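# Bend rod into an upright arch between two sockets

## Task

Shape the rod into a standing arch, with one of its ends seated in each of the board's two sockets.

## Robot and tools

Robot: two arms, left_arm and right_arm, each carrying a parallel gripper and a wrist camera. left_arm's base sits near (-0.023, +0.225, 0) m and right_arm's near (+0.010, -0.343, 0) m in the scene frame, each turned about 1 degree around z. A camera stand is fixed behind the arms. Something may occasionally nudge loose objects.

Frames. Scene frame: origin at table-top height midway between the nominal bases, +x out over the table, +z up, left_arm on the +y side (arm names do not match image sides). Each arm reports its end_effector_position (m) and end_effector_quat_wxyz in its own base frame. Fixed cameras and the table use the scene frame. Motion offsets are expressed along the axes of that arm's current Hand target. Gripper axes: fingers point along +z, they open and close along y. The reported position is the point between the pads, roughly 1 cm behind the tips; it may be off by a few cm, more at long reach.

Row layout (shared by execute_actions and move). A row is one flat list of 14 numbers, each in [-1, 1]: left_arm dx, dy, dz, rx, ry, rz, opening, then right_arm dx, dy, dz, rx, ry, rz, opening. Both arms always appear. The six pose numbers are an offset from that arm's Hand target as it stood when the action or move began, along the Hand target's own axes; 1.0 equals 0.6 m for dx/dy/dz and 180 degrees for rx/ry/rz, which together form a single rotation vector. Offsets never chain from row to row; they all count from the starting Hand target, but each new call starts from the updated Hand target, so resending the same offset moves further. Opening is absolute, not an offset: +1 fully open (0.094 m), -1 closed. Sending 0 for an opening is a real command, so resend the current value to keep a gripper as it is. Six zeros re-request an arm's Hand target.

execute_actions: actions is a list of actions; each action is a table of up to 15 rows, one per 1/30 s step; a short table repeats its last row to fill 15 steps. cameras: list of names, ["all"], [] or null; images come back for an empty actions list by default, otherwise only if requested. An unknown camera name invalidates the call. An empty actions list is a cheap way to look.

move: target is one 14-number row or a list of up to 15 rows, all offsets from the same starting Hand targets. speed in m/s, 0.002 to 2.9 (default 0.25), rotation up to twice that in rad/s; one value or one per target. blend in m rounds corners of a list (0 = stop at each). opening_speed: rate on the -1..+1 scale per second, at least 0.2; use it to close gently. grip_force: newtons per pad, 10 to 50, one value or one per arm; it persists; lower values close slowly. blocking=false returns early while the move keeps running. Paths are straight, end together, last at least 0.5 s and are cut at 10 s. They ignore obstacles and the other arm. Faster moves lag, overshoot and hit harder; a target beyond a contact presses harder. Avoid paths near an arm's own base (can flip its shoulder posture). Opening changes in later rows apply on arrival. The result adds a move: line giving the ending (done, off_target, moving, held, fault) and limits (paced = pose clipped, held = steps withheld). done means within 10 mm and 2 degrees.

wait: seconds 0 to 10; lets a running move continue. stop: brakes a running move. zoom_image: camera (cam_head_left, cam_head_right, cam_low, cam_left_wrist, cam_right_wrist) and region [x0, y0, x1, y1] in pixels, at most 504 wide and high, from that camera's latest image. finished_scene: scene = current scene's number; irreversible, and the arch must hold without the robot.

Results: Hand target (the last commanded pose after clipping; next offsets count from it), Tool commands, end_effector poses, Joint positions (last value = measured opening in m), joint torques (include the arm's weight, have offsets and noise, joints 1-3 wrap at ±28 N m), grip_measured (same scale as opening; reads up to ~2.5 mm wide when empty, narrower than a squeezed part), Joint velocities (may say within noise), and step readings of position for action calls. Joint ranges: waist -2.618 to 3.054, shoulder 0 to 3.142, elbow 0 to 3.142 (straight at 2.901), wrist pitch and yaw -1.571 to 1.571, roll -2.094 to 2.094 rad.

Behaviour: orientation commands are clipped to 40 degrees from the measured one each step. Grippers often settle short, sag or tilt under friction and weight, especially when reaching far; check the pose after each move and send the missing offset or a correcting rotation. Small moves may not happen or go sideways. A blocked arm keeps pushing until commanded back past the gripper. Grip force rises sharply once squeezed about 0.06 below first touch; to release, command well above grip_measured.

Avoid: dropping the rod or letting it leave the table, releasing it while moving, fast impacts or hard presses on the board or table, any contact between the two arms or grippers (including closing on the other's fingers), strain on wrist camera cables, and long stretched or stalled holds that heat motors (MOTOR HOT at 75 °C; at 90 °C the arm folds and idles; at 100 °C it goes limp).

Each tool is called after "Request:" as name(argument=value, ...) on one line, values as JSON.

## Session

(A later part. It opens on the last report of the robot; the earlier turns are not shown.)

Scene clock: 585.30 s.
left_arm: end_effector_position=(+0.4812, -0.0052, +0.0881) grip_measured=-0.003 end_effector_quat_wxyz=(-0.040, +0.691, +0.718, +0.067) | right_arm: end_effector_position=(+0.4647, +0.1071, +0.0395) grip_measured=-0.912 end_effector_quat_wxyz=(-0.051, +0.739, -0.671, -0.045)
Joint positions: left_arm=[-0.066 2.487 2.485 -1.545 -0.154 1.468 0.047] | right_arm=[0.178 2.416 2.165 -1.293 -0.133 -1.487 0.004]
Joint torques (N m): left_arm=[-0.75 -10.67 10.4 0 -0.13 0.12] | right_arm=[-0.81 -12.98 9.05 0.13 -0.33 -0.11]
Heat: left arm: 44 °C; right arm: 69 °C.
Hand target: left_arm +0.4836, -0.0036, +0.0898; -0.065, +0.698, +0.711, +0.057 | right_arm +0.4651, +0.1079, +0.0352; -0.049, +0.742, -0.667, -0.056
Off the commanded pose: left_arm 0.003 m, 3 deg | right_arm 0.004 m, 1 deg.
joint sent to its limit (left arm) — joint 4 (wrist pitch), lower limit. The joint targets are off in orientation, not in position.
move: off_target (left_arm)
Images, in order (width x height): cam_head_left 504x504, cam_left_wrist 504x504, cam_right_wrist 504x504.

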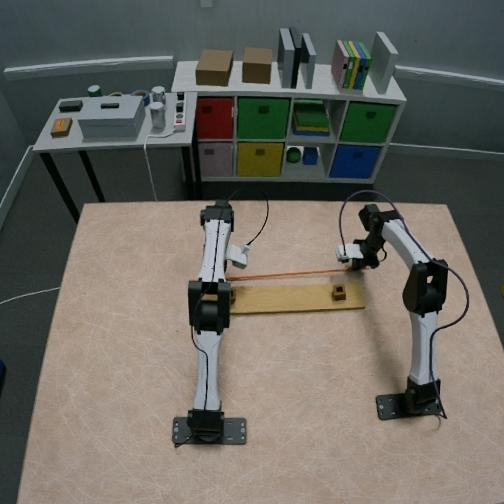

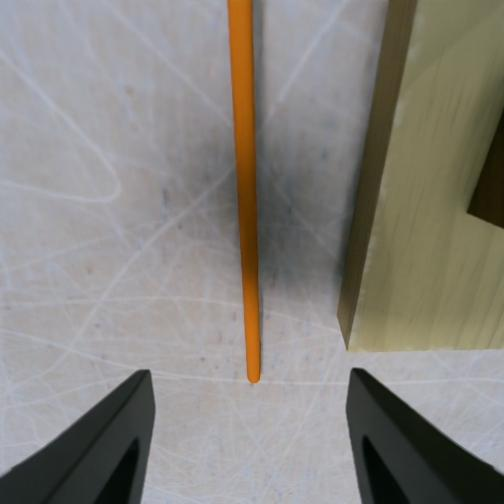

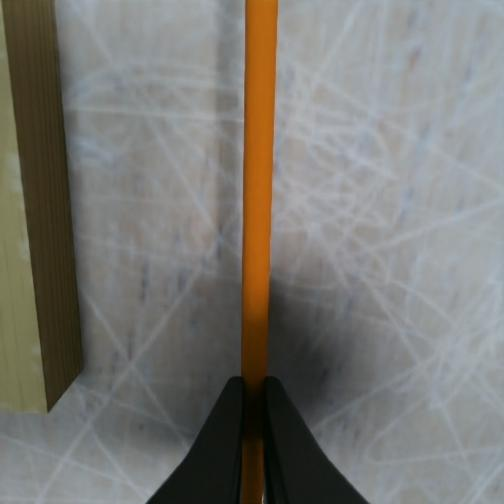

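Request:
move(target=[0.0047, 0.0128, 0.0887, 0, 0, 0, 0.0, 0, 0, 0, 0, 0, 0, -1], speed=0.06, cameras=["cam_left_wrist", "cam_low"])

Scene clock: 600.27 s.
left_arm: end_effector_position=(+0.4879, +0.0017, +0.0479) grip_measured=-0.003 end_effector_quat_wxyz=(-0.058, +0.693, +0.716, +0.053) | right_arm: end_effector_position=(+0.4647, +0.1071, +0.0395) grip_measured=-0.912 end_effector_quat_wxyz=(-0.051, +0.739, -0.671, -0.045)
Joint positions: left_arm=[-0.052 2.569 2.477 -1.496 -0.156 1.485 0.047] | right_arm=[0.178 2.416 2.165 -1.293 -0.133 -1.487 0.004]
Joint torques (N m): left_arm=[0.14 -10.84 6.53 0.29 -0.13 0.11] | right_arm=[-0.81 -12.98 9.06 0.13 -0.32 -0.11]
Heat: left arm: 43 °C; right arm: 62 °C.
Hand target: left_arm +0.4905, +0.0084, +0.0378; -0.065, +0.698, +0.711, +0.057 | right_arm +0.4651, +0.1079, +0.0352; -0.049, +0.742, -0.667, -0.056
Off the commanded pose: left_arm 0.012 m, 1 deg | right_arm 0.004 m, 1 deg.
move: off_target (left_arm)
Images, in order (width x height): cam_low 504x504, cam_left_wrist 504x504.

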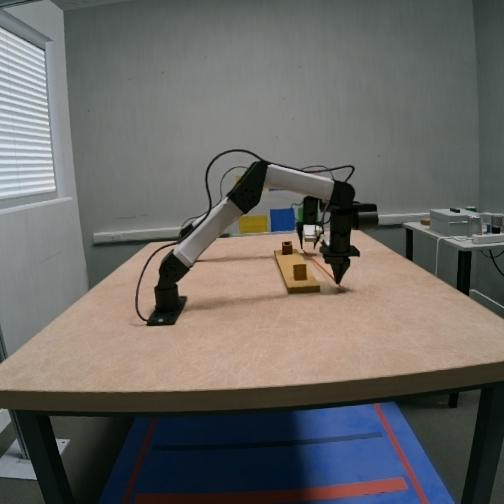

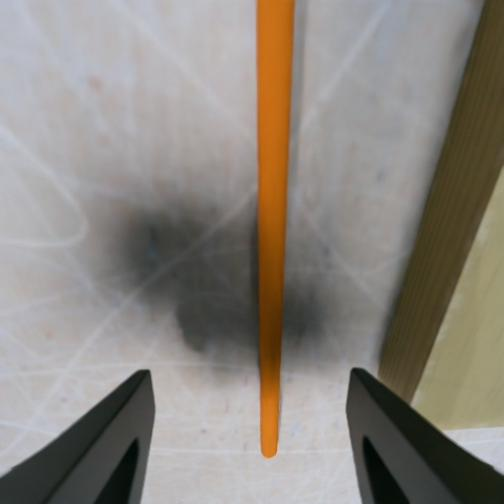

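Request:
move(target=[-0.0085, -0.0095, 0.0495, 0, 0, 0, -0.4, 0, 0, 0, 0, 0, 0, -1], speed=0.06, cameras=["cam_left_wrist"])

Scene clock: 606.93 s.
left_arm: end_effector_position=(+0.4816, +0.0065, +0.0265) grip_measured=-0.397 end_effector_quat_wxyz=(-0.068, +0.693, +0.715, +0.061) | right_arm: end_effector_position=(+0.4647, +0.1071, +0.0395) grip_measured=-0.912 end_effector_quat_wxyz=(-0.051, +0.739, -0.671, -0.045)
Joint positions: left_arm=[-0.052 2.515 2.288 -1.366 -0.182 1.487 0.028] | right_arm=[0.178 2.416 2.165 -1.293 -0.133 -1.487 0.004]
Joint torques (N m): left_arm=[0.16 -10.51 3.82 0.62 0.04 0.1] | right_arm=[-0.81 -12.97 9.06 0.14 -0.32 -0.11]
Heat: left arm: 41 °C; right arm: 60 °C.
Hand target: left_arm +0.4845, +0.0084, +0.0077; -0.065, +0.698, +0.711, +0.057 | right_arm +0.4651, +0.1079, +0.0352; -0.049, +0.742, -0.667, -0.056
Off the commanded pose: left_arm 0.019 m, 1 deg | right_arm 0.004 m, 1 deg.
move: off_target (left_arm)
Images, in order (width x height): cam_left_wrist 504x504.

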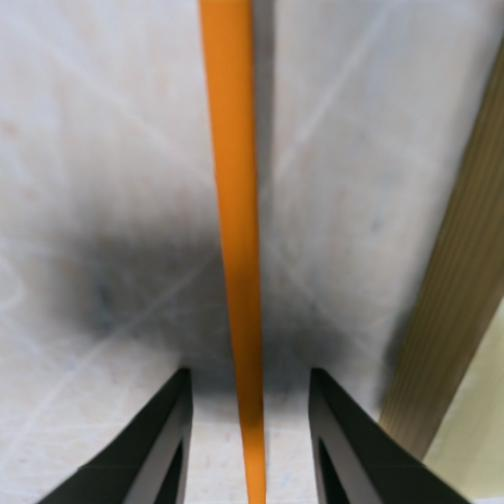

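Request:
move(target=[0.0017, -0.0001, -0.0099, 0, 0, 0, -1, 0, 0, 0, 0, 0, 0, -1], speed=0.06, opening_speed=0.5, cameras=["cam_left_wrist", "cam_right_wrist", "cam_head_left"])

Scene clock: 616.03 s.
left_arm: end_effector_position=(+0.4922, +0.0065, +0.0266) grip_measured=-0.913 end_effector_quat_wxyz=(-0.053, +0.692, +0.716, +0.076) | right_arm: end_effector_position=(+0.4647, +0.1071, +0.0395) grip_measured=-0.912 end_effector_quat_wxyz=(-0.051, +0.739, -0.671, -0.045)
Joint positions: left_arm=[-0.052 2.515 2.288 -1.323 -0.185 1.487 0.004] | right_arm=[0.178 2.416 2.165 -1.293 -0.133 -1.487 0.004]
Joint torques (N m): left_arm=[0.21 -10.65 6.11 0.15 0.04 0.11] | right_arm=[-0.83 -12.97 9.06 0.14 -0.32 -0.11]
Heat: left arm: 39 °C; right arm: 58 °C.
Hand target: left_arm +0.4845, +0.0084, +0.0137; -0.065, +0.698, +0.711, +0.057 | right_arm +0.4651, +0.1079, +0.0352; -0.049, +0.742, -0.667, -0.056
Off the commanded pose: left_arm 0.015 m, 3 deg | right_arm 0.004 m, 1 deg.
move: off_target (left_arm)
Images, in order (width x height): cam_head_left 504x504, cam_left_wrist 504x504, cam_right_wrist 504x504.

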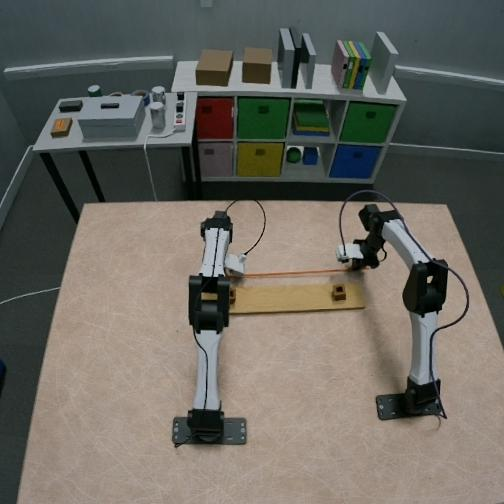

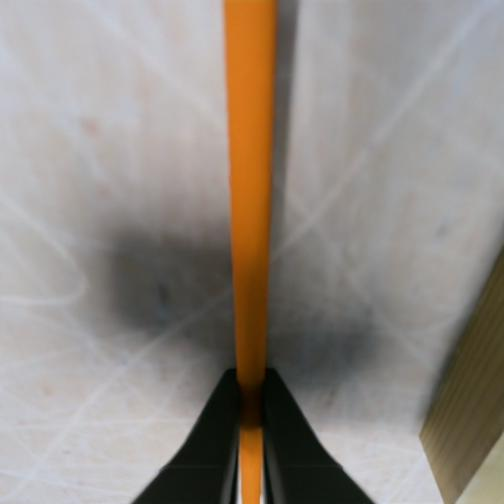

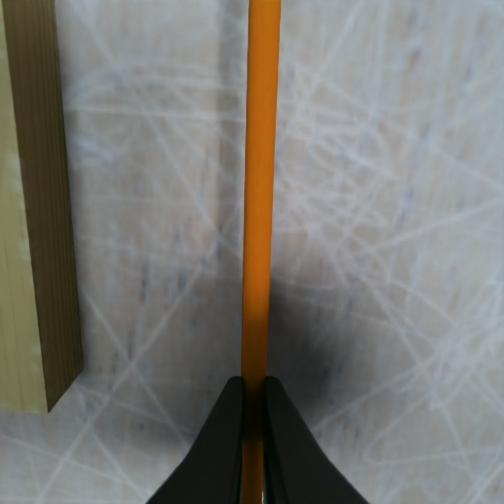

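Request:
move(target=[0.0158, -0.0009, -0.0903, 0, 0, 0, -1, -0.0082, 0.0001, -0.0545, 0, 0, 0, -1], speed=0.08, cameras=["cam_left_wrist", "cam_right_wrist", "cam_low"])

Request:
zoom_image(camera="cam_low", region=[260, 190, 380, 310])

Scene clock: 644.00 s.
left_arm: end_effector_position=(+0.4833, +0.0054, +0.0706) grip_measured=-0.914 end_effector_quat_wxyz=(-0.060, +0.693, +0.715, +0.064) | right_arm: end_effector_position=(+0.4646, +0.1071, +0.0733) grip_measured=-0.912 end_effector_quat_wxyz=(-0.051, +0.739, -0.671, -0.044)
Joint positions: left_arm=[-0.052 2.536 2.504 -1.545 -0.176 1.487 0.004] | right_arm=[0.178 2.427 2.32 -1.436 -0.133 -1.487 0.004]
Joint torques (N m): left_arm=[0.16 -10.55 10.07 -0.07 0.06 0.12] | right_arm=[-0.83 -12.92 8.92 0.15 -0.33 -0.11]
Heat: left arm: 42 °C; right arm: 55 °C.
Hand target: left_arm +0.4845, +0.0083, +0.0688; -0.065, +0.698, +0.711, +0.057 | right_arm +0.4651, +0.1079, +0.0683; -0.049, +0.742, -0.667, -0.056
Off the commanded pose: left_arm 0.004 m, 1 deg | right_arm 0.005 m, 1 deg.
joint sent to its limit (left arm) — joint 4 (wrist pitch), lower limit. The joint targets still meet the commanded pose.
move: done
Images, in order (width x height): cam_low 504x504, cam_left_wrist 504x504, cam_right_wrist 504x504.

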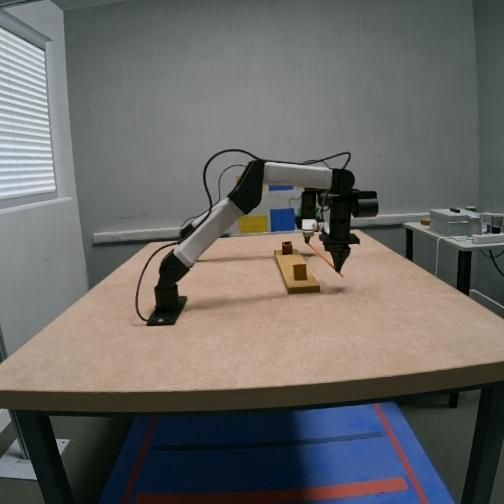

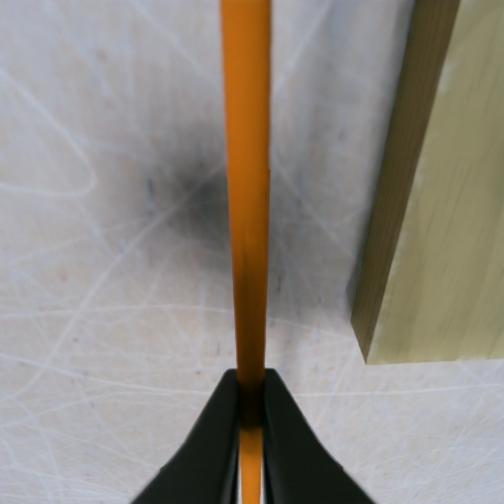

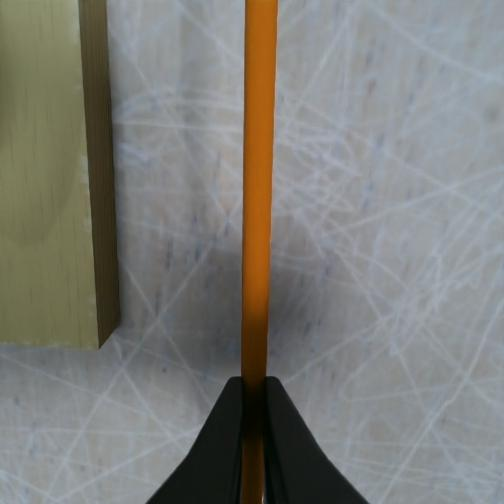

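Scaled by 4.200.

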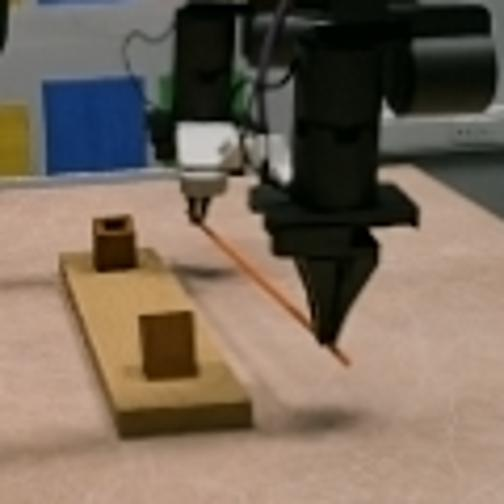

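Request:
move(target=[[0, 0, 0, 0, 0, 0, -1, 0, 0, 0, 0, 0, 0, -0.5], [0, 0, 0, 0, 0, 0, -1, -0.0144, -0.0006, 0.0167, 0.0016, 0.1025, 0.0154, -0.5]], speed=0.08, opening_speed=0.6, cameras=["cam_right_wrist", "cam_low"])

Request:
zoom_image(camera="cam_low", region=[260, 190, 380, 310])

Scene clock: 683.97 s.
left_arm: end_effector_position=(+0.4829, +0.0054, +0.0706) grip_measured=-0.914 end_effector_quat_wxyz=(-0.061, +0.693, +0.715, +0.064) | right_arm: end_effector_position=(+0.4649, +0.1176, +0.0665) grip_measured=-0.502 end_effector_quat_wxyz=(+0.044, +0.724, -0.685, +0.064)
Joint positions: left_arm=[-0.052 2.536 2.504 -1.547 -0.176 1.487 0.004] | right_arm=[0.304 2.517 2.454 -1.523 0.155 -1.321 0.023]
Joint torques (N m): left_arm=[0.14 -10.58 10.11 -0.06 0.05 0.11] | right_arm=[0.16 -13.05 8.77 0.07 0.13 0.07]
Heat: left arm: 45 °C; right arm: 54 °C.
Hand target: left_arm +0.4845, +0.0083, +0.0688; -0.065, +0.698, +0.711, +0.057 | right_arm +0.4644, +0.1179, +0.0597; +0.058, +0.725, -0.684, +0.064
Off the commanded pose: left_arm 0.004 m, 1 deg | right_arm 0.007 m, 2 deg.
joint sent to its limit (left arm) — joint 4 (wrist pitch), lower limit. The joint targets still meet the commanded pose.
move: done
Images, in order (width x height): cam_low 504x504, cam_right_wrist 504x504.

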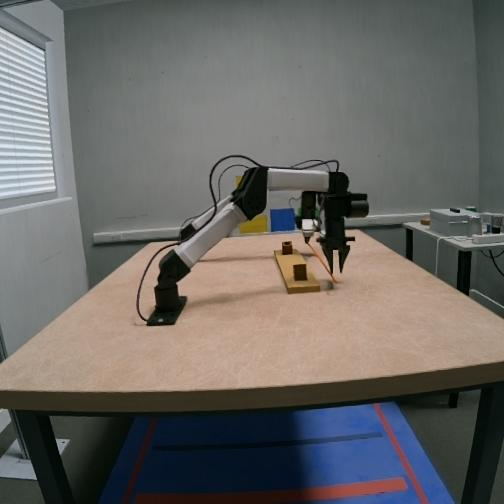

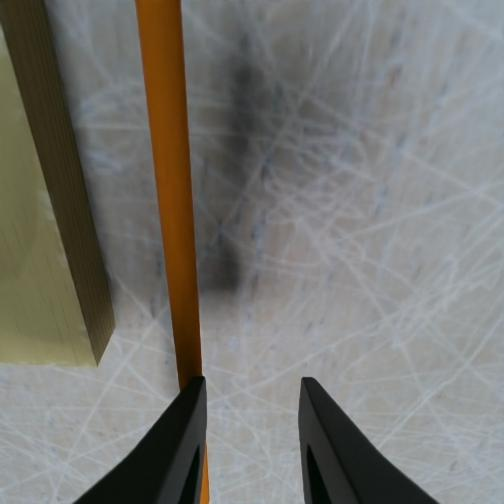

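Scaled by 4.200.

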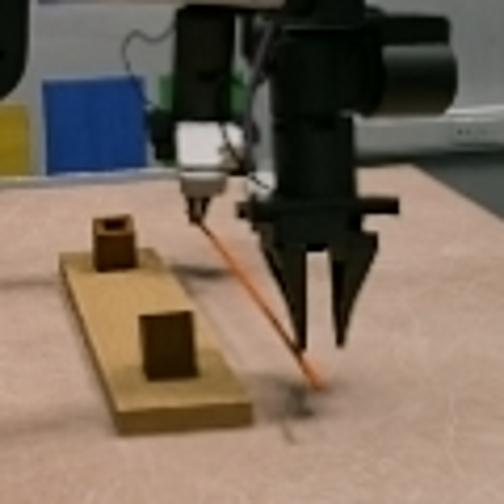

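Request:
move(target=[0, 0, 0, 0, 0, 0, -1, 0.0057, 0.0003, -0.0329, 0, 0, 0, -0.5], speed=0.08, cameras=["cam_right_wrist", "cam_low"])

Request:
zoom_image(camera="cam_low", region=[260, 190, 380, 310])

Scene clock: 709.13 s.
left_arm: end_effector_position=(+0.4829, +0.0054, +0.0706) grip_measured=-0.914 end_effector_quat_wxyz=(-0.061, +0.693, +0.715, +0.064) | right_arm: end_effector_position=(+0.4641, +0.1174, +0.0715) grip_measured=-0.502 end_effector_quat_wxyz=(+0.045, +0.724, -0.685, +0.064)
Joint positions: left_arm=[-0.052 2.536 2.504 -1.547 -0.176 1.487 0.004] | right_arm=[0.304 2.52 2.479 -1.546 0.155 -1.321 0.023]
Joint torques (N m): left_arm=[0.14 -10.54 10.14 -0.06 0.05 0.11] | right_arm=[0.18 -16.55 7.97 0.07 0.14 0.03]
Heat: left arm: 47 °C; right arm: 54 °C.
Hand target: left_arm +0.4845, +0.0083, +0.0688; -0.065, +0.698, +0.711, +0.057 | right_arm +0.4641, +0.1179, +0.0797; +0.058, +0.725, -0.684, +0.064
Off the commanded pose: left_arm 0.004 m, 1 deg | right_arm 0.008 m, 1 deg.
joint sent to its limit (left arm) — joint 4 (wrist pitch), lower limit. The joint targets still meet the commanded pose.
joint sent to its limit (right arm) — joint 4 (wrist pitch), lower limit. The joint targets still meet the commanded pose.
move: done
Images, in order (width x height): cam_low 504x504, cam_right_wrist 504x504.

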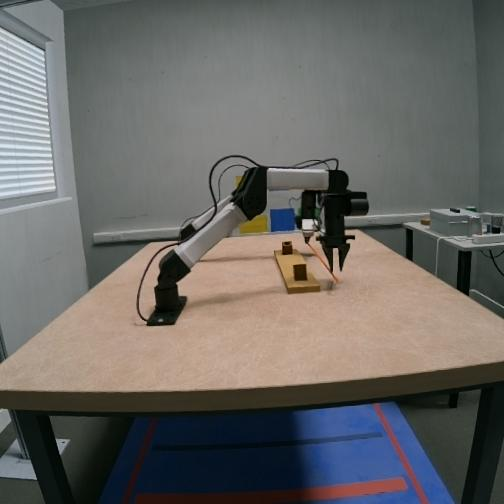

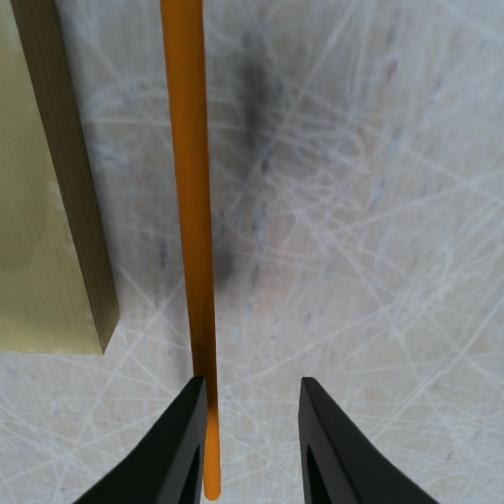

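Scaled by 4.200.

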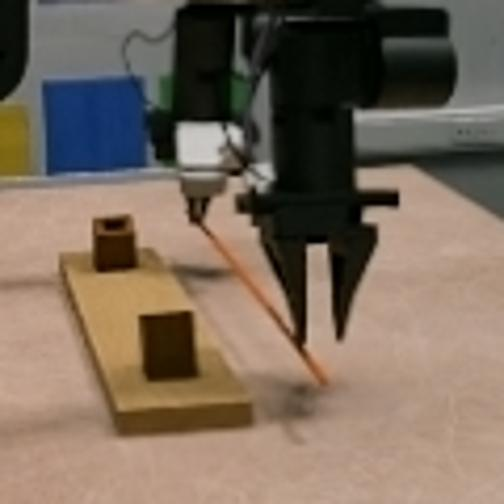

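Request:
move(target=[[0, 0, 0, 0, 0, 0, -1, 0.0006, 0.0200, -0.0034, 0, 0, 0, -0.4], [0, 0, 0, 0, 0, 0, -1, -0.0063, 0.0202, 0.0361, 0, 0, 0, -0.4]], speed=0.06, cameras=["cam_right_wrist", "cam_low"])

Request:
zoom_image(camera="cam_low", region=[260, 190, 380, 310])

Scene clock: 723.30 s.
left_arm: end_effector_position=(+0.4829, +0.0054, +0.0706) grip_measured=-0.914 end_effector_quat_wxyz=(-0.061, +0.693, +0.715, +0.064) | right_arm: end_effector_position=(+0.4437, +0.1131, +0.0316) grip_measured=-0.402 end_effector_quat_wxyz=(+0.090, +0.725, -0.682, +0.039)
Joint positions: left_arm=[-0.052 2.536 2.504 -1.547 -0.176 1.487 0.004] | right_arm=[0.309 2.52 2.313 -1.485 0.155 -1.314 0.028]
Joint torques (N m): left_arm=[0.1 -10.54 10.11 -0.05 0.04 0.12] | right_arm=[0.34 -21.98 5.23 0.29 0.12 0.07]
Heat: left arm: 47 °C; right arm: 59 °C.
Hand target: left_arm +0.4845, +0.0083, +0.0688; -0.065, +0.698, +0.711, +0.057 | right_arm +0.4520, +0.1174, +0.0576; +0.058, +0.725, -0.684, +0.064
Off the commanded pose: left_arm 0.004 m, 1 deg | right_arm 0.028 m, 5 deg.
joint sent to its limit (left arm) — joint 4 (wrist pitch), lower limit. The joint targets still meet the commanded pose.
move: off_target (right_arm)
Images, in order (width x height): cam_low 504x504, cam_right_wrist 504x504.

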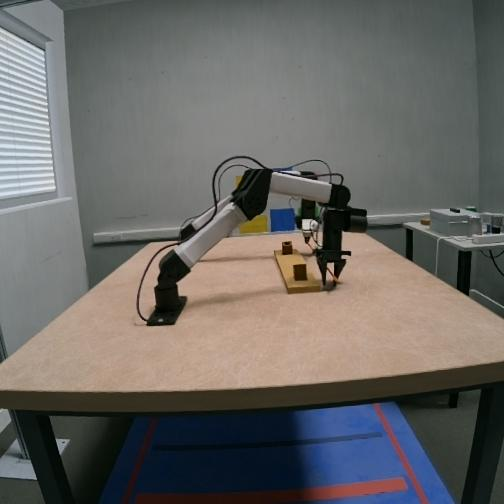

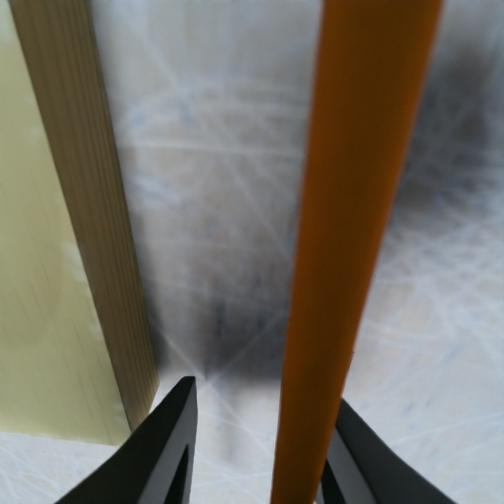

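Scaled by 4.200.

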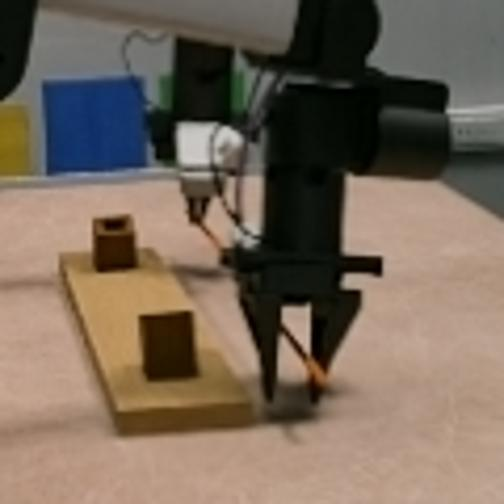

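Request:
move(target=[0, 0, 0, 0, 0, 0, -1, 0.0062, 0.0020, -0.0356, 0, 0, 0, -0.4], speed=0.05, cameras=["cam_right_wrist", "cam_low"])

Scene clock: 730.13 s.
left_arm: end_effector_position=(+0.4829, +0.0054, +0.0706) grip_measured=-0.914 end_effector_quat_wxyz=(-0.061, +0.693, +0.715, +0.064) | right_arm: end_effector_position=(+0.4458, +0.1138, +0.0474) grip_measured=-0.402 end_effector_quat_wxyz=(+0.084, +0.725, -0.683, +0.042)
Joint positions: left_arm=[-0.052 2.536 2.504 -1.547 -0.176 1.487 0.004] | right_arm=[0.309 2.52 2.377 -1.535 0.155 -1.314 0.028]
Joint torques (N m): left_arm=[0.16 -10.51 10.1 -0.05 0.06 0.11] | right_arm=[0.39 -21.26 8.62 -0.09 0.11 0.07]
Heat: left arm: 47 °C; right arm: 65 °C.
Hand target: left_arm +0.4845, +0.0083, +0.0688; -0.065, +0.698, +0.711, +0.057 | right_arm +0.4507, +0.1173, +0.0793; +0.058, +0.725, -0.684, +0.064
Off the commanded pose: left_arm 0.004 m, 1 deg | right_arm 0.032 m, 4 deg.
joint sent to its limit (left arm) — joint 4 (wrist pitch), lower limit. The joint targets still meet the commanded pose.
move: off_target (right_arm)
Images, in order (width x height): cam_low 504x504, cam_right_wrist 504x504.

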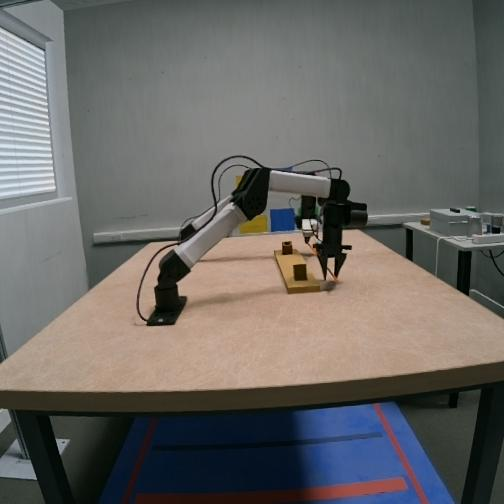

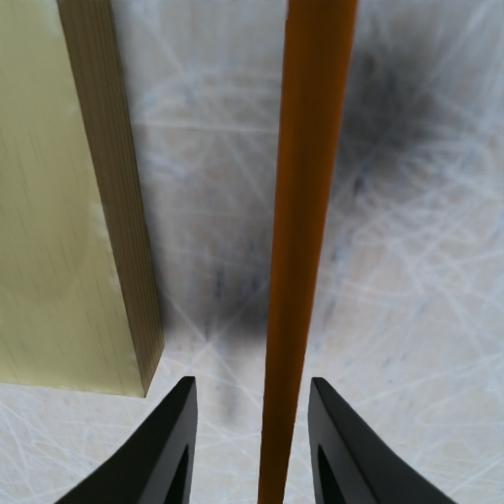

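Request:
move(target=[0, 0, 0, 0, 0, 0, -1, 0.0043, -0.0100, -0.0212, 0, 0, 0, -0.4], speed=0.05, cameras=["cam_right_wrist"])

Scene clock: 739.50 s.
left_arm: end_effector_position=(+0.4829, +0.0054, +0.0706) grip_measured=-0.914 end_effector_quat_wxyz=(-0.061, +0.693, +0.715, +0.064) | right_arm: end_effector_position=(+0.4519, +0.1157, +0.0576) grip_measured=-0.402 end_effector_quat_wxyz=(+0.071, +0.724, -0.684, +0.050)
Joint positions: left_arm=[-0.052 2.536 2.504 -1.547 -0.176 1.487 0.004] | right_arm=[0.309 2.52 2.421 -1.548 0.155 -1.314 0.028]
Joint torques (N m): left_arm=[0.1 -10.55 10.06 -0.05 0.04 0.11] | right_arm=[0.06 -21.72 8.66 -0.03 0.13 -0.02]
Heat: left arm: 48 °C; right arm: 70 °C.
Hand target: left_arm +0.4845, +0.0083, +0.0688; -0.065, +0.698, +0.711, +0.057 | right_arm +0.4567, +0.1173, +0.0923; +0.058, +0.725, -0.684, +0.064
Off the commanded pose: left_arm 0.004 m, 1 deg | right_arm 0.035 m, 2 deg.
joint sent to its limit (left arm) — joint 4 (wrist pitch), lower limit. The joint targets still meet the commanded pose.
joint sent to its limit (right arm) — joint 4 (wrist pitch), lower limit. The joint targets still meet the commanded pose.
move: off_target (right_arm)
Images, in order (width x height): cam_right_wrist 504x504.

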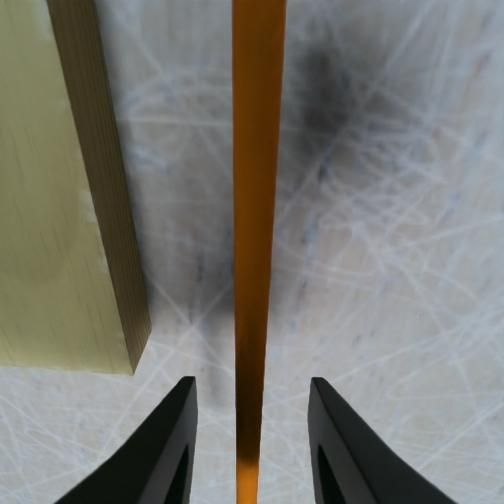

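Request:
move(target=[0, 0, 0, 0, 0, 0, -1, 0, 0, 0, 0, 0, 0, -1], speed=0.05, opening_speed=0.8, cameras=["cam_right_wrist", "cam_low"])

Scene clock: 745.27 s.
left_arm: end_effector_position=(+0.4829, +0.0054, +0.0706) grip_measured=-0.914 end_effector_quat_wxyz=(-0.061, +0.693, +0.715, +0.064) | right_arm: end_effector_position=(+0.4519, +0.1157, +0.0576) grip_measured=-0.904 end_effector_quat_wxyz=(+0.071, +0.724, -0.684, +0.050)
Joint positions: left_arm=[-0.052 2.536 2.504 -1.547 -0.176 1.487 0.004] | right_arm=[0.309 2.52 2.421 -1.548 0.155 -1.314 0.005]
Joint torques (N m): left_arm=[0.12 -10.55 10.14 -0.05 0.07 0.11] | right_arm=[0.05 -21.72 8.65 -0.03 0.13 -0.02]
Heat: left arm: 48 °C; right arm: 73 °C.
Hand target: left_arm +0.4845, +0.0083, +0.0688; -0.065, +0.698, +0.711, +0.057 | right_arm +0.4567, +0.1173, +0.0923; +0.058, +0.725, -0.684, +0.064
Off the commanded pose: left_arm 0.004 m, 1 deg | right_arm 0.035 m, 2 deg.
joint sent to its limit (left arm) — joint 4 (wrist pitch), lower limit. The joint targets still meet the commanded pose.
joint sent to its limit (right arm) — joint 4 (wrist pitch), lower limit. The joint targets still meet the commanded pose.
move: off_target (right_arm)
Images, in order (width x height): cam_low 504x504, cam_right_wrist 504x504.

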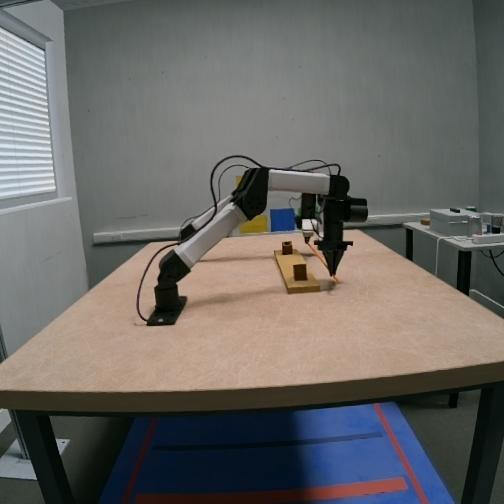

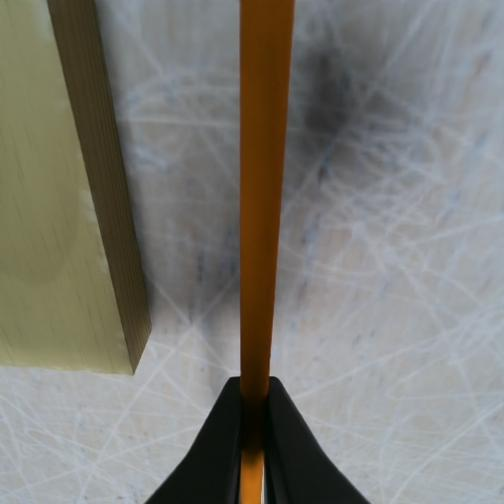

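Request:
move(target=[0.0311, -0.2066, -0.1554, 0, 0, 0, -1, 0.0090, 0.2106, -0.1224, 0, 0, 0, -1], speed=0.12, cameras=["cam_left_wrist", "cam_right_wrist", "cam_low"])

Request:
zoom_image(camera="cam_low", region=[210, 170, 330, 290])

Scene clock: 758.07 s.
left_arm: end_effector_position=(+0.3685, +0.0114, +0.1589) grip_measured=-0.914 end_effector_quat_wxyz=(-0.067, +0.694, +0.715, +0.059) | right_arm: end_effector_position=(+0.3363, +0.1186, +0.1516) grip_measured=-0.904 end_effector_quat_wxyz=(+0.059, +0.725, -0.684, +0.060)
Joint positions: left_arm=[-0.052 1.982 1.936 -1.548 -0.176 1.487 0.004] | right_arm=[0.415 1.966 1.884 -1.551 0.157 -1.209 0.005]
Joint torques (N m): left_arm=[-1.14 -10.81 6.04 -0.07 0.03 -0.1] | right_arm=[0.2 -15.56 5.26 0.05 0.05 0.06]
Heat: left arm: 48 °C; right arm: 78 °C. Fold the right arm in close to its base, or ease its load, before you think long.
Hand target: left_arm +0.3615, +0.0083, +0.1651; -0.065, +0.698, +0.711, +0.057 | right_arm +0.3298, +0.1171, +0.1651; +0.058, +0.725, -0.684, +0.064
Off the commanded pose: left_arm 0.010 m, 1 deg | right_arm 0.015 m, 0 deg.
MOTOR HOT: joint 2 (shoulder) of the right arm reports 78 °C; the controller's stop level is 90 °C. To cool a motor, set the load down, stop pushing, or move to a pose that needs little force.
joint sent to its limit (left arm) — joint 4 (wrist pitch), lower limit. The joint targets still meet the commanded pose.
joint sent to its limit (right arm) — joint 4 (wrist pitch), lower limit. The joint targets still meet the commanded pose.
move: off_target (right_arm)
Images, in order (width x height): cam_low 504x504, cam_left_wrist 504x504, cam_right_wrist 504x504.

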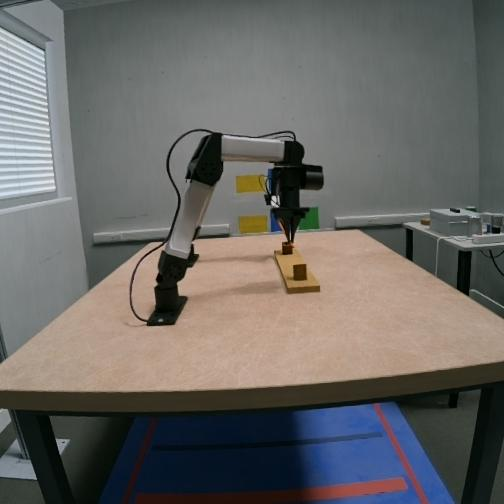

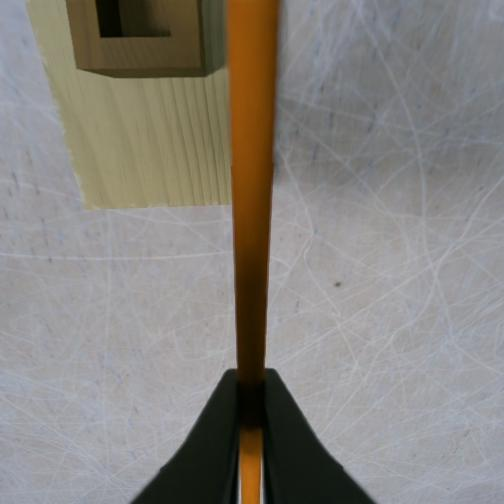

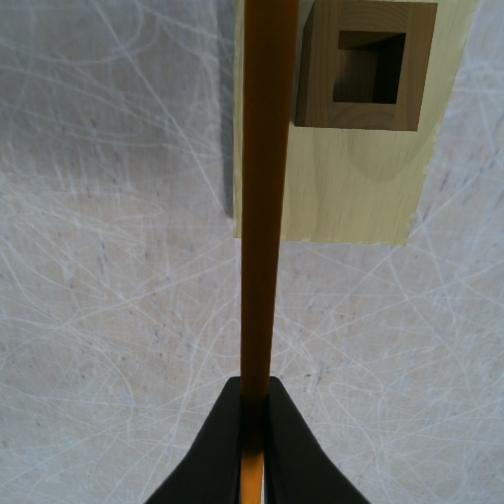

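Scaled by 4.200.

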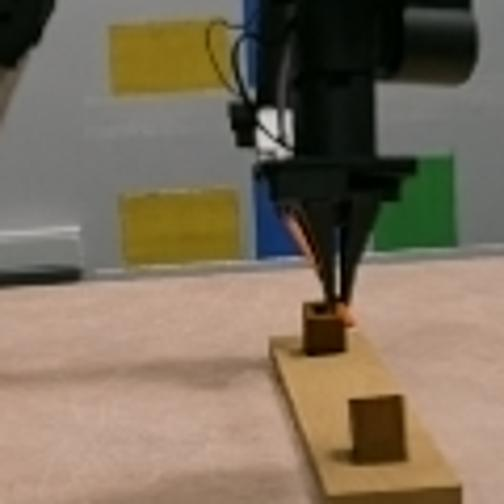

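Request:
move(target=[0.0029, -0.1667, 0.0021, 0, 0, 0, -1, -0.0093, 0.1665, -0.0022, 0, 0, 0, -1], speed=0.15, cameras=["cam_left_wrist", "cam_right_wrist", "cam_low", "cam_head_left"])

Scene clock: 765.57 s.
left_arm: end_effector_position=(+0.2609, +0.0119, +0.1653) grip_measured=-0.914 end_effector_quat_wxyz=(-0.076, +0.698, +0.710, +0.052) | right_arm: end_effector_position=(+0.2325, +0.1165, +0.1597) grip_measured=-0.904 end_effector_quat_wxyz=(+0.071, +0.724, -0.684, +0.060)
Joint positions: left_arm=[-0.073 1.576 1.466 -1.51 -0.179 1.476 0.004] | right_arm=[0.565 1.627 1.495 -1.548 0.151 -1.054 0.005]
Joint torques (N m): left_arm=[-1.18 -6.72 5.81 0.19 0.01 -0.22] | right_arm=[0.32 -10.84 5.09 0.14 -0.01 0.07]
Heat: left arm: 47 °C; right arm: 73 °C. Fold the right arm in close to its base, or ease its load, before you think long.
Hand target: left_arm +0.2614, +0.0083, +0.1651; -0.065, +0.698, +0.711, +0.057 | right_arm +0.2298, +0.1169, +0.1649; +0.058, +0.725, -0.684, +0.064
Off the commanded pose: left_arm 0.004 m, 1 deg | right_arm 0.006 m, 2 deg.
MOTOR HOT: still on. Joint 2 (shoulder) of the right arm reports 73 °C.
move: done
Images, in order (width x height): cam_head_left 504x504, cam_low 504x504, cam_left_wrist 504x504, cam_right_wrist 504x504.

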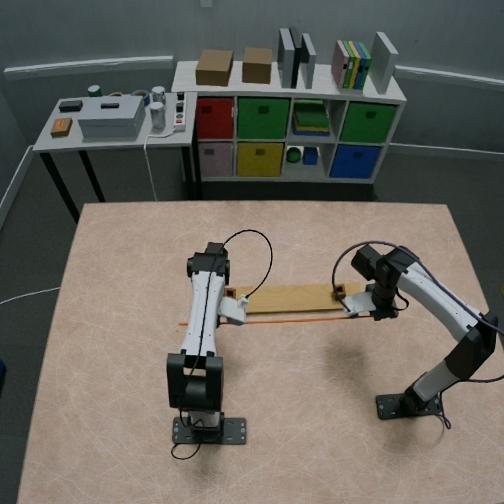

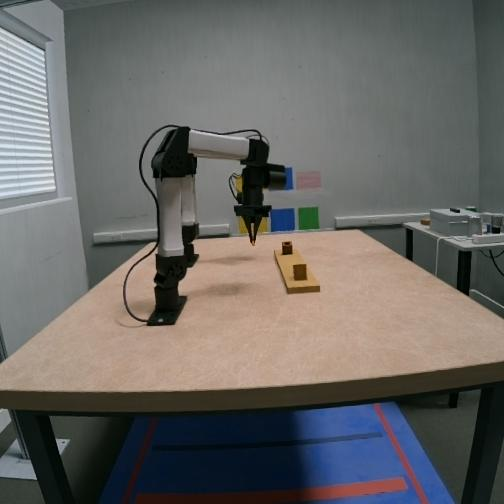

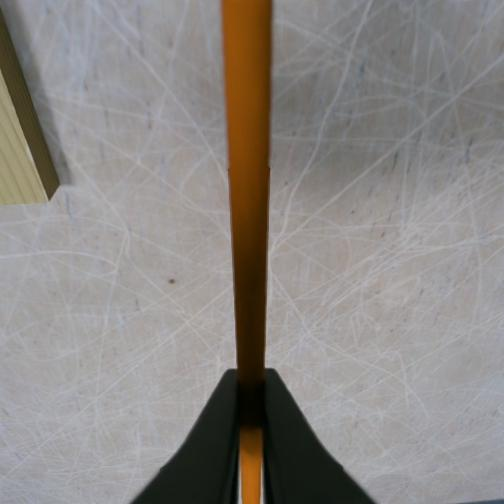

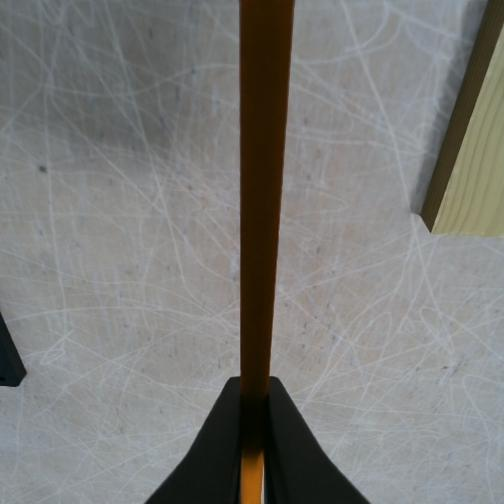

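Request:
zoom_image(camera="cam_left_wrist", region=[200, 330, 300, 430])

Request:
zoom_image(camera="cam_right_wrist", region=[200, 330, 300, 430])

Scaled by 5.040.

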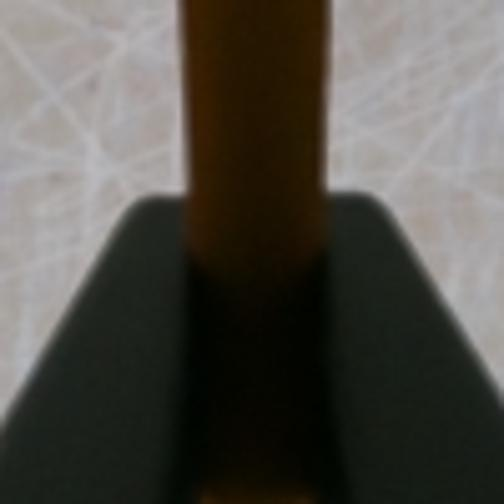

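Scaled by 5.040.

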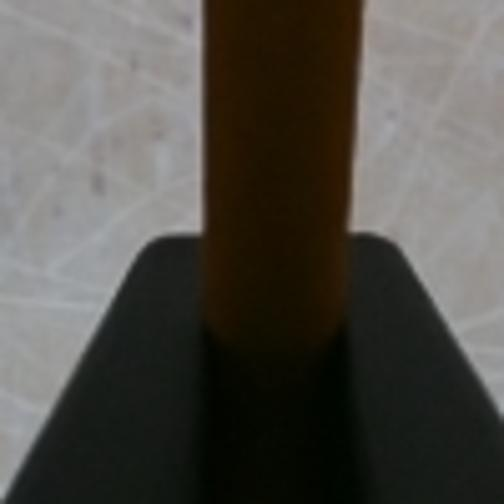

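Request:
move(target=[[-0.0044, 0.0498, -0.0097, -0.3223, -0.0504, -0.0864, -1, -0.0007, -0.0503, -0.0084, 0.3223, -0.0504, 0.0864, -1], [-0.0198, 0.0992, -0.0383, -0.3053, -0.1510, -0.1424, -1, -0.0125, -0.1015, -0.0357, 0.3053, -0.1510, 0.1424, -1], [-0.0797, 0.1645, -0.0663, -0.2769, -0.2663, -0.2049, -1, -0.0673, -0.1719, -0.0620, 0.2769, -0.2663, 0.2049, -1]], speed=0.18, blend=[0.02, 0.02, 0], cameras=["cam_low", "cam_head_left", "cam_left_wrist", "cam_right_wrist"])

Scene clock: 830.00 s.
left_arm: end_effector_position=(+0.3477, -0.0231, +0.1683) grip_measured=-0.914 end_effector_quat_wxyz=(+0.469, +0.381, +0.788, +0.116) | right_arm: end_effector_position=(+0.3157, +0.1448, +0.1676) grip_measured=-0.904 end_effector_quat_wxyz=(+0.472, -0.427, +0.763, -0.110)
Joint positions: left_arm=[0.036 1.07 0.656 -0.161 0.206 0.824 0.004] | right_arm=[0.539 1.066 0.649 -0.158 0.218 -0.6 0.005]
Joint torques (N m): left_arm=[-1.78 -1.88 12.37 2.54 0.97 -0.7] | right_arm=[-0.47 -2.76 10.39 2.9 -0.83 0.38]
Heat: left arm: 39 °C; right arm: 54 °C.
Hand target: left_arm +0.3614, -0.0438, +0.1950; +0.521, +0.378, +0.761, +0.080 | right_arm +0.3299, +0.1690, +0.1952; +0.530, -0.406, +0.742, -0.062
Off the commanded pose: left_arm 0.036 m, 8 deg | right_arm 0.039 m, 9 deg.
MOTOR HOT: cleared for the motors of the right arm.
move: off_target (left_arm, right_arm)
Images, in order (width x height): cam_head_left 504x504, cam_low 504x504, cam_left_wrist 504x504, cam_right_wrist 504x504.

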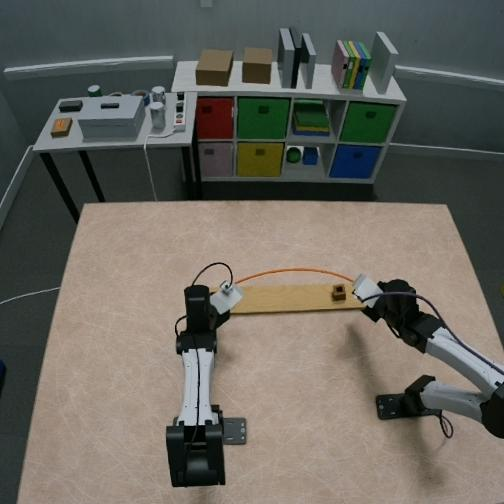

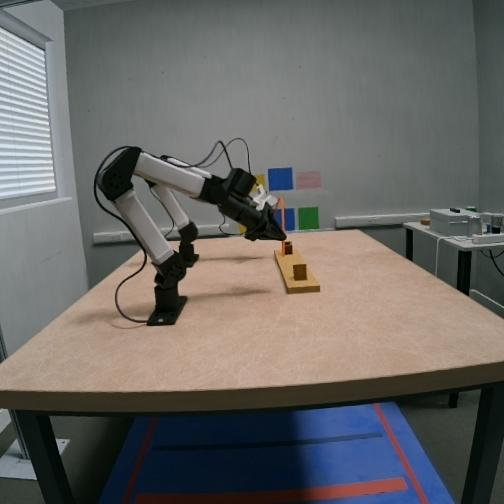

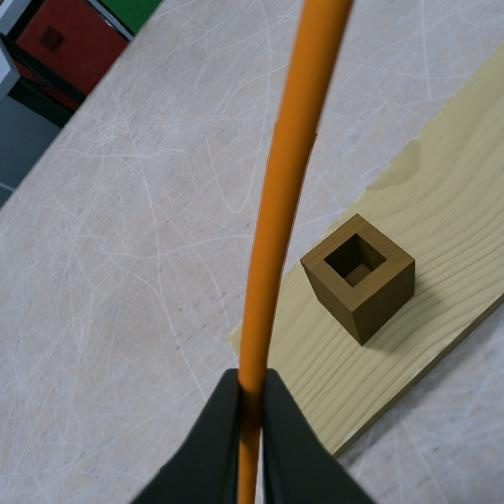

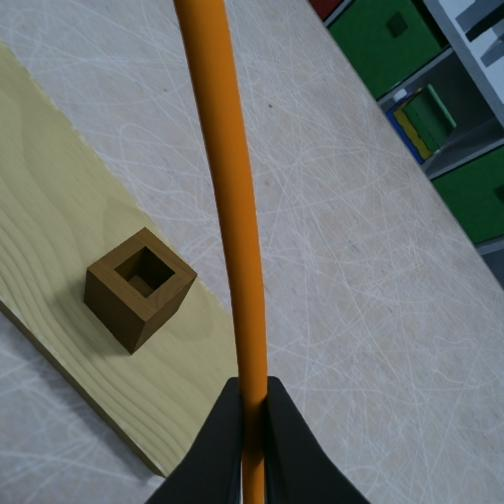

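Request:
move(target=[-0.0922, -0.0388, 0.0697, 0.0061, -0.1117, -0.0957, -1, -0.0853, 0.0275, 0.0825, -0.0116, -0.1154, 0.1035, -1], speed=0.12, cameras=["cam_low", "cam_head_left", "cam_left_wrist", "cam_right_wrist"])

Request:
zoom_image(camera="cam_low", region=[230, 180, 330, 300])

Request:
zoom_image(camera="cam_head_left", region=[180, 240, 380, 340])

Scene clock: 858.17 s.
left_arm: end_effector_position=(+0.4025, -0.0696, +0.1962) grip_measured=-0.914 end_effector_quat_wxyz=(+0.626, +0.239, +0.742, +0.000) | right_arm: end_effector_position=(+0.3750, +0.1991, +0.1859) grip_measured=-0.904 end_effector_quat_wxyz=(+0.621, -0.278, +0.732, +0.036)
Joint positions: left_arm=[-0.072 1.285 0.565 0.495 0.234 0.364 0.004] | right_arm=[0.533 1.371 0.589 0.552 0.109 -0.28 0.005]
Joint torques (N m): left_arm=[-3.88 -3.14 7.3 2.92 1.3 -0.53] | right_arm=[1.52 -4.74 6.82 3.12 -1.44 0.3]
Heat: left arm: 37 °C; right arm: 45 °C.
Hand target: left_arm +0.3951, -0.1080, +0.2049; +0.648, +0.274, +0.707, -0.073 | right_arm +0.3679, +0.2309, +0.2027; +0.650, -0.296, +0.691, +0.112
Off the commanded pose: left_arm 0.040 m, 10 deg | right_arm 0.037 m, 11 deg.
move: off_target (left_arm, right_arm)
Images, in order (width x height): cam_head_left 504x504, cam_low 504x504, cam_left_wrist 504x504, cam_right_wrist 504x504.

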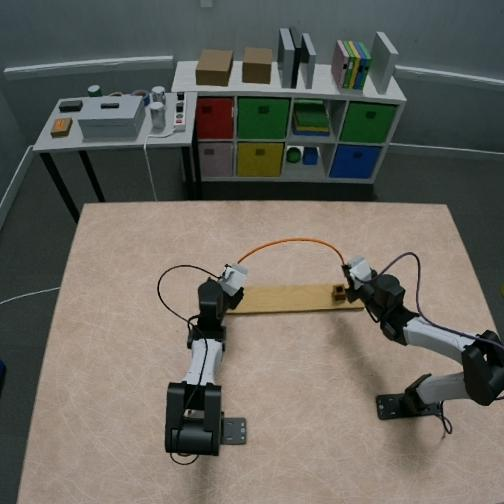

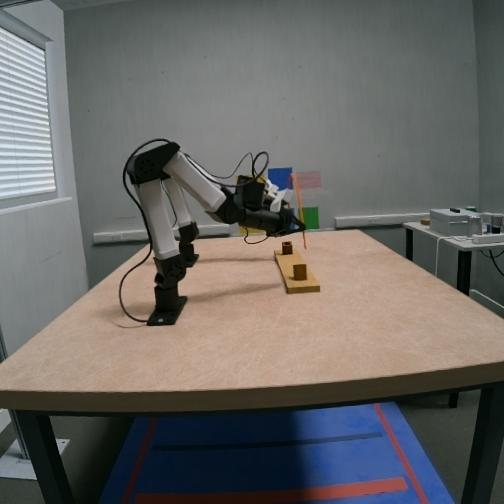

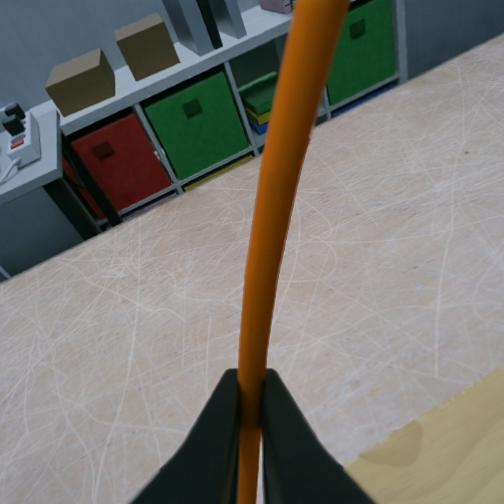

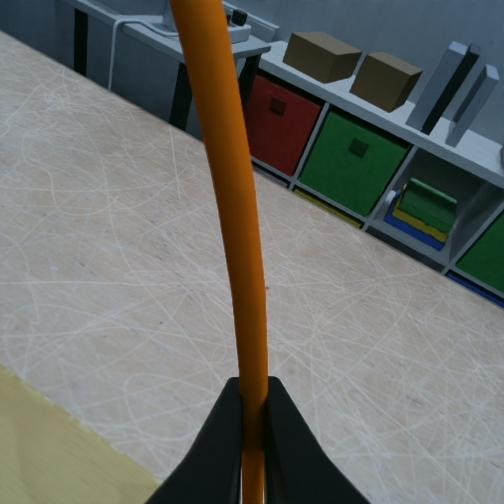

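Scaled by 4.200.

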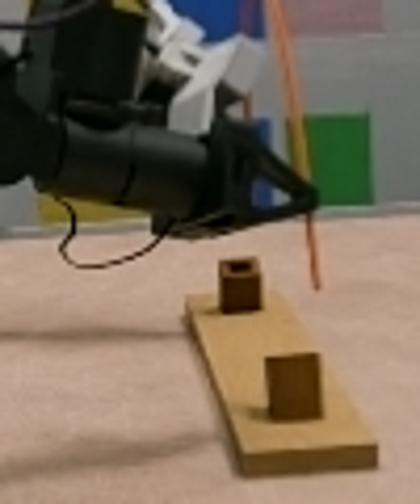

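Scaled by 2.520.

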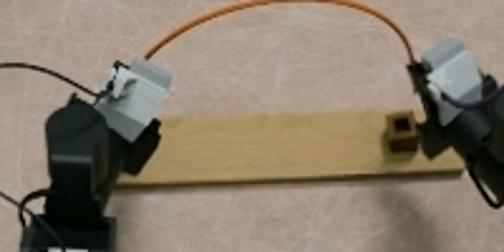

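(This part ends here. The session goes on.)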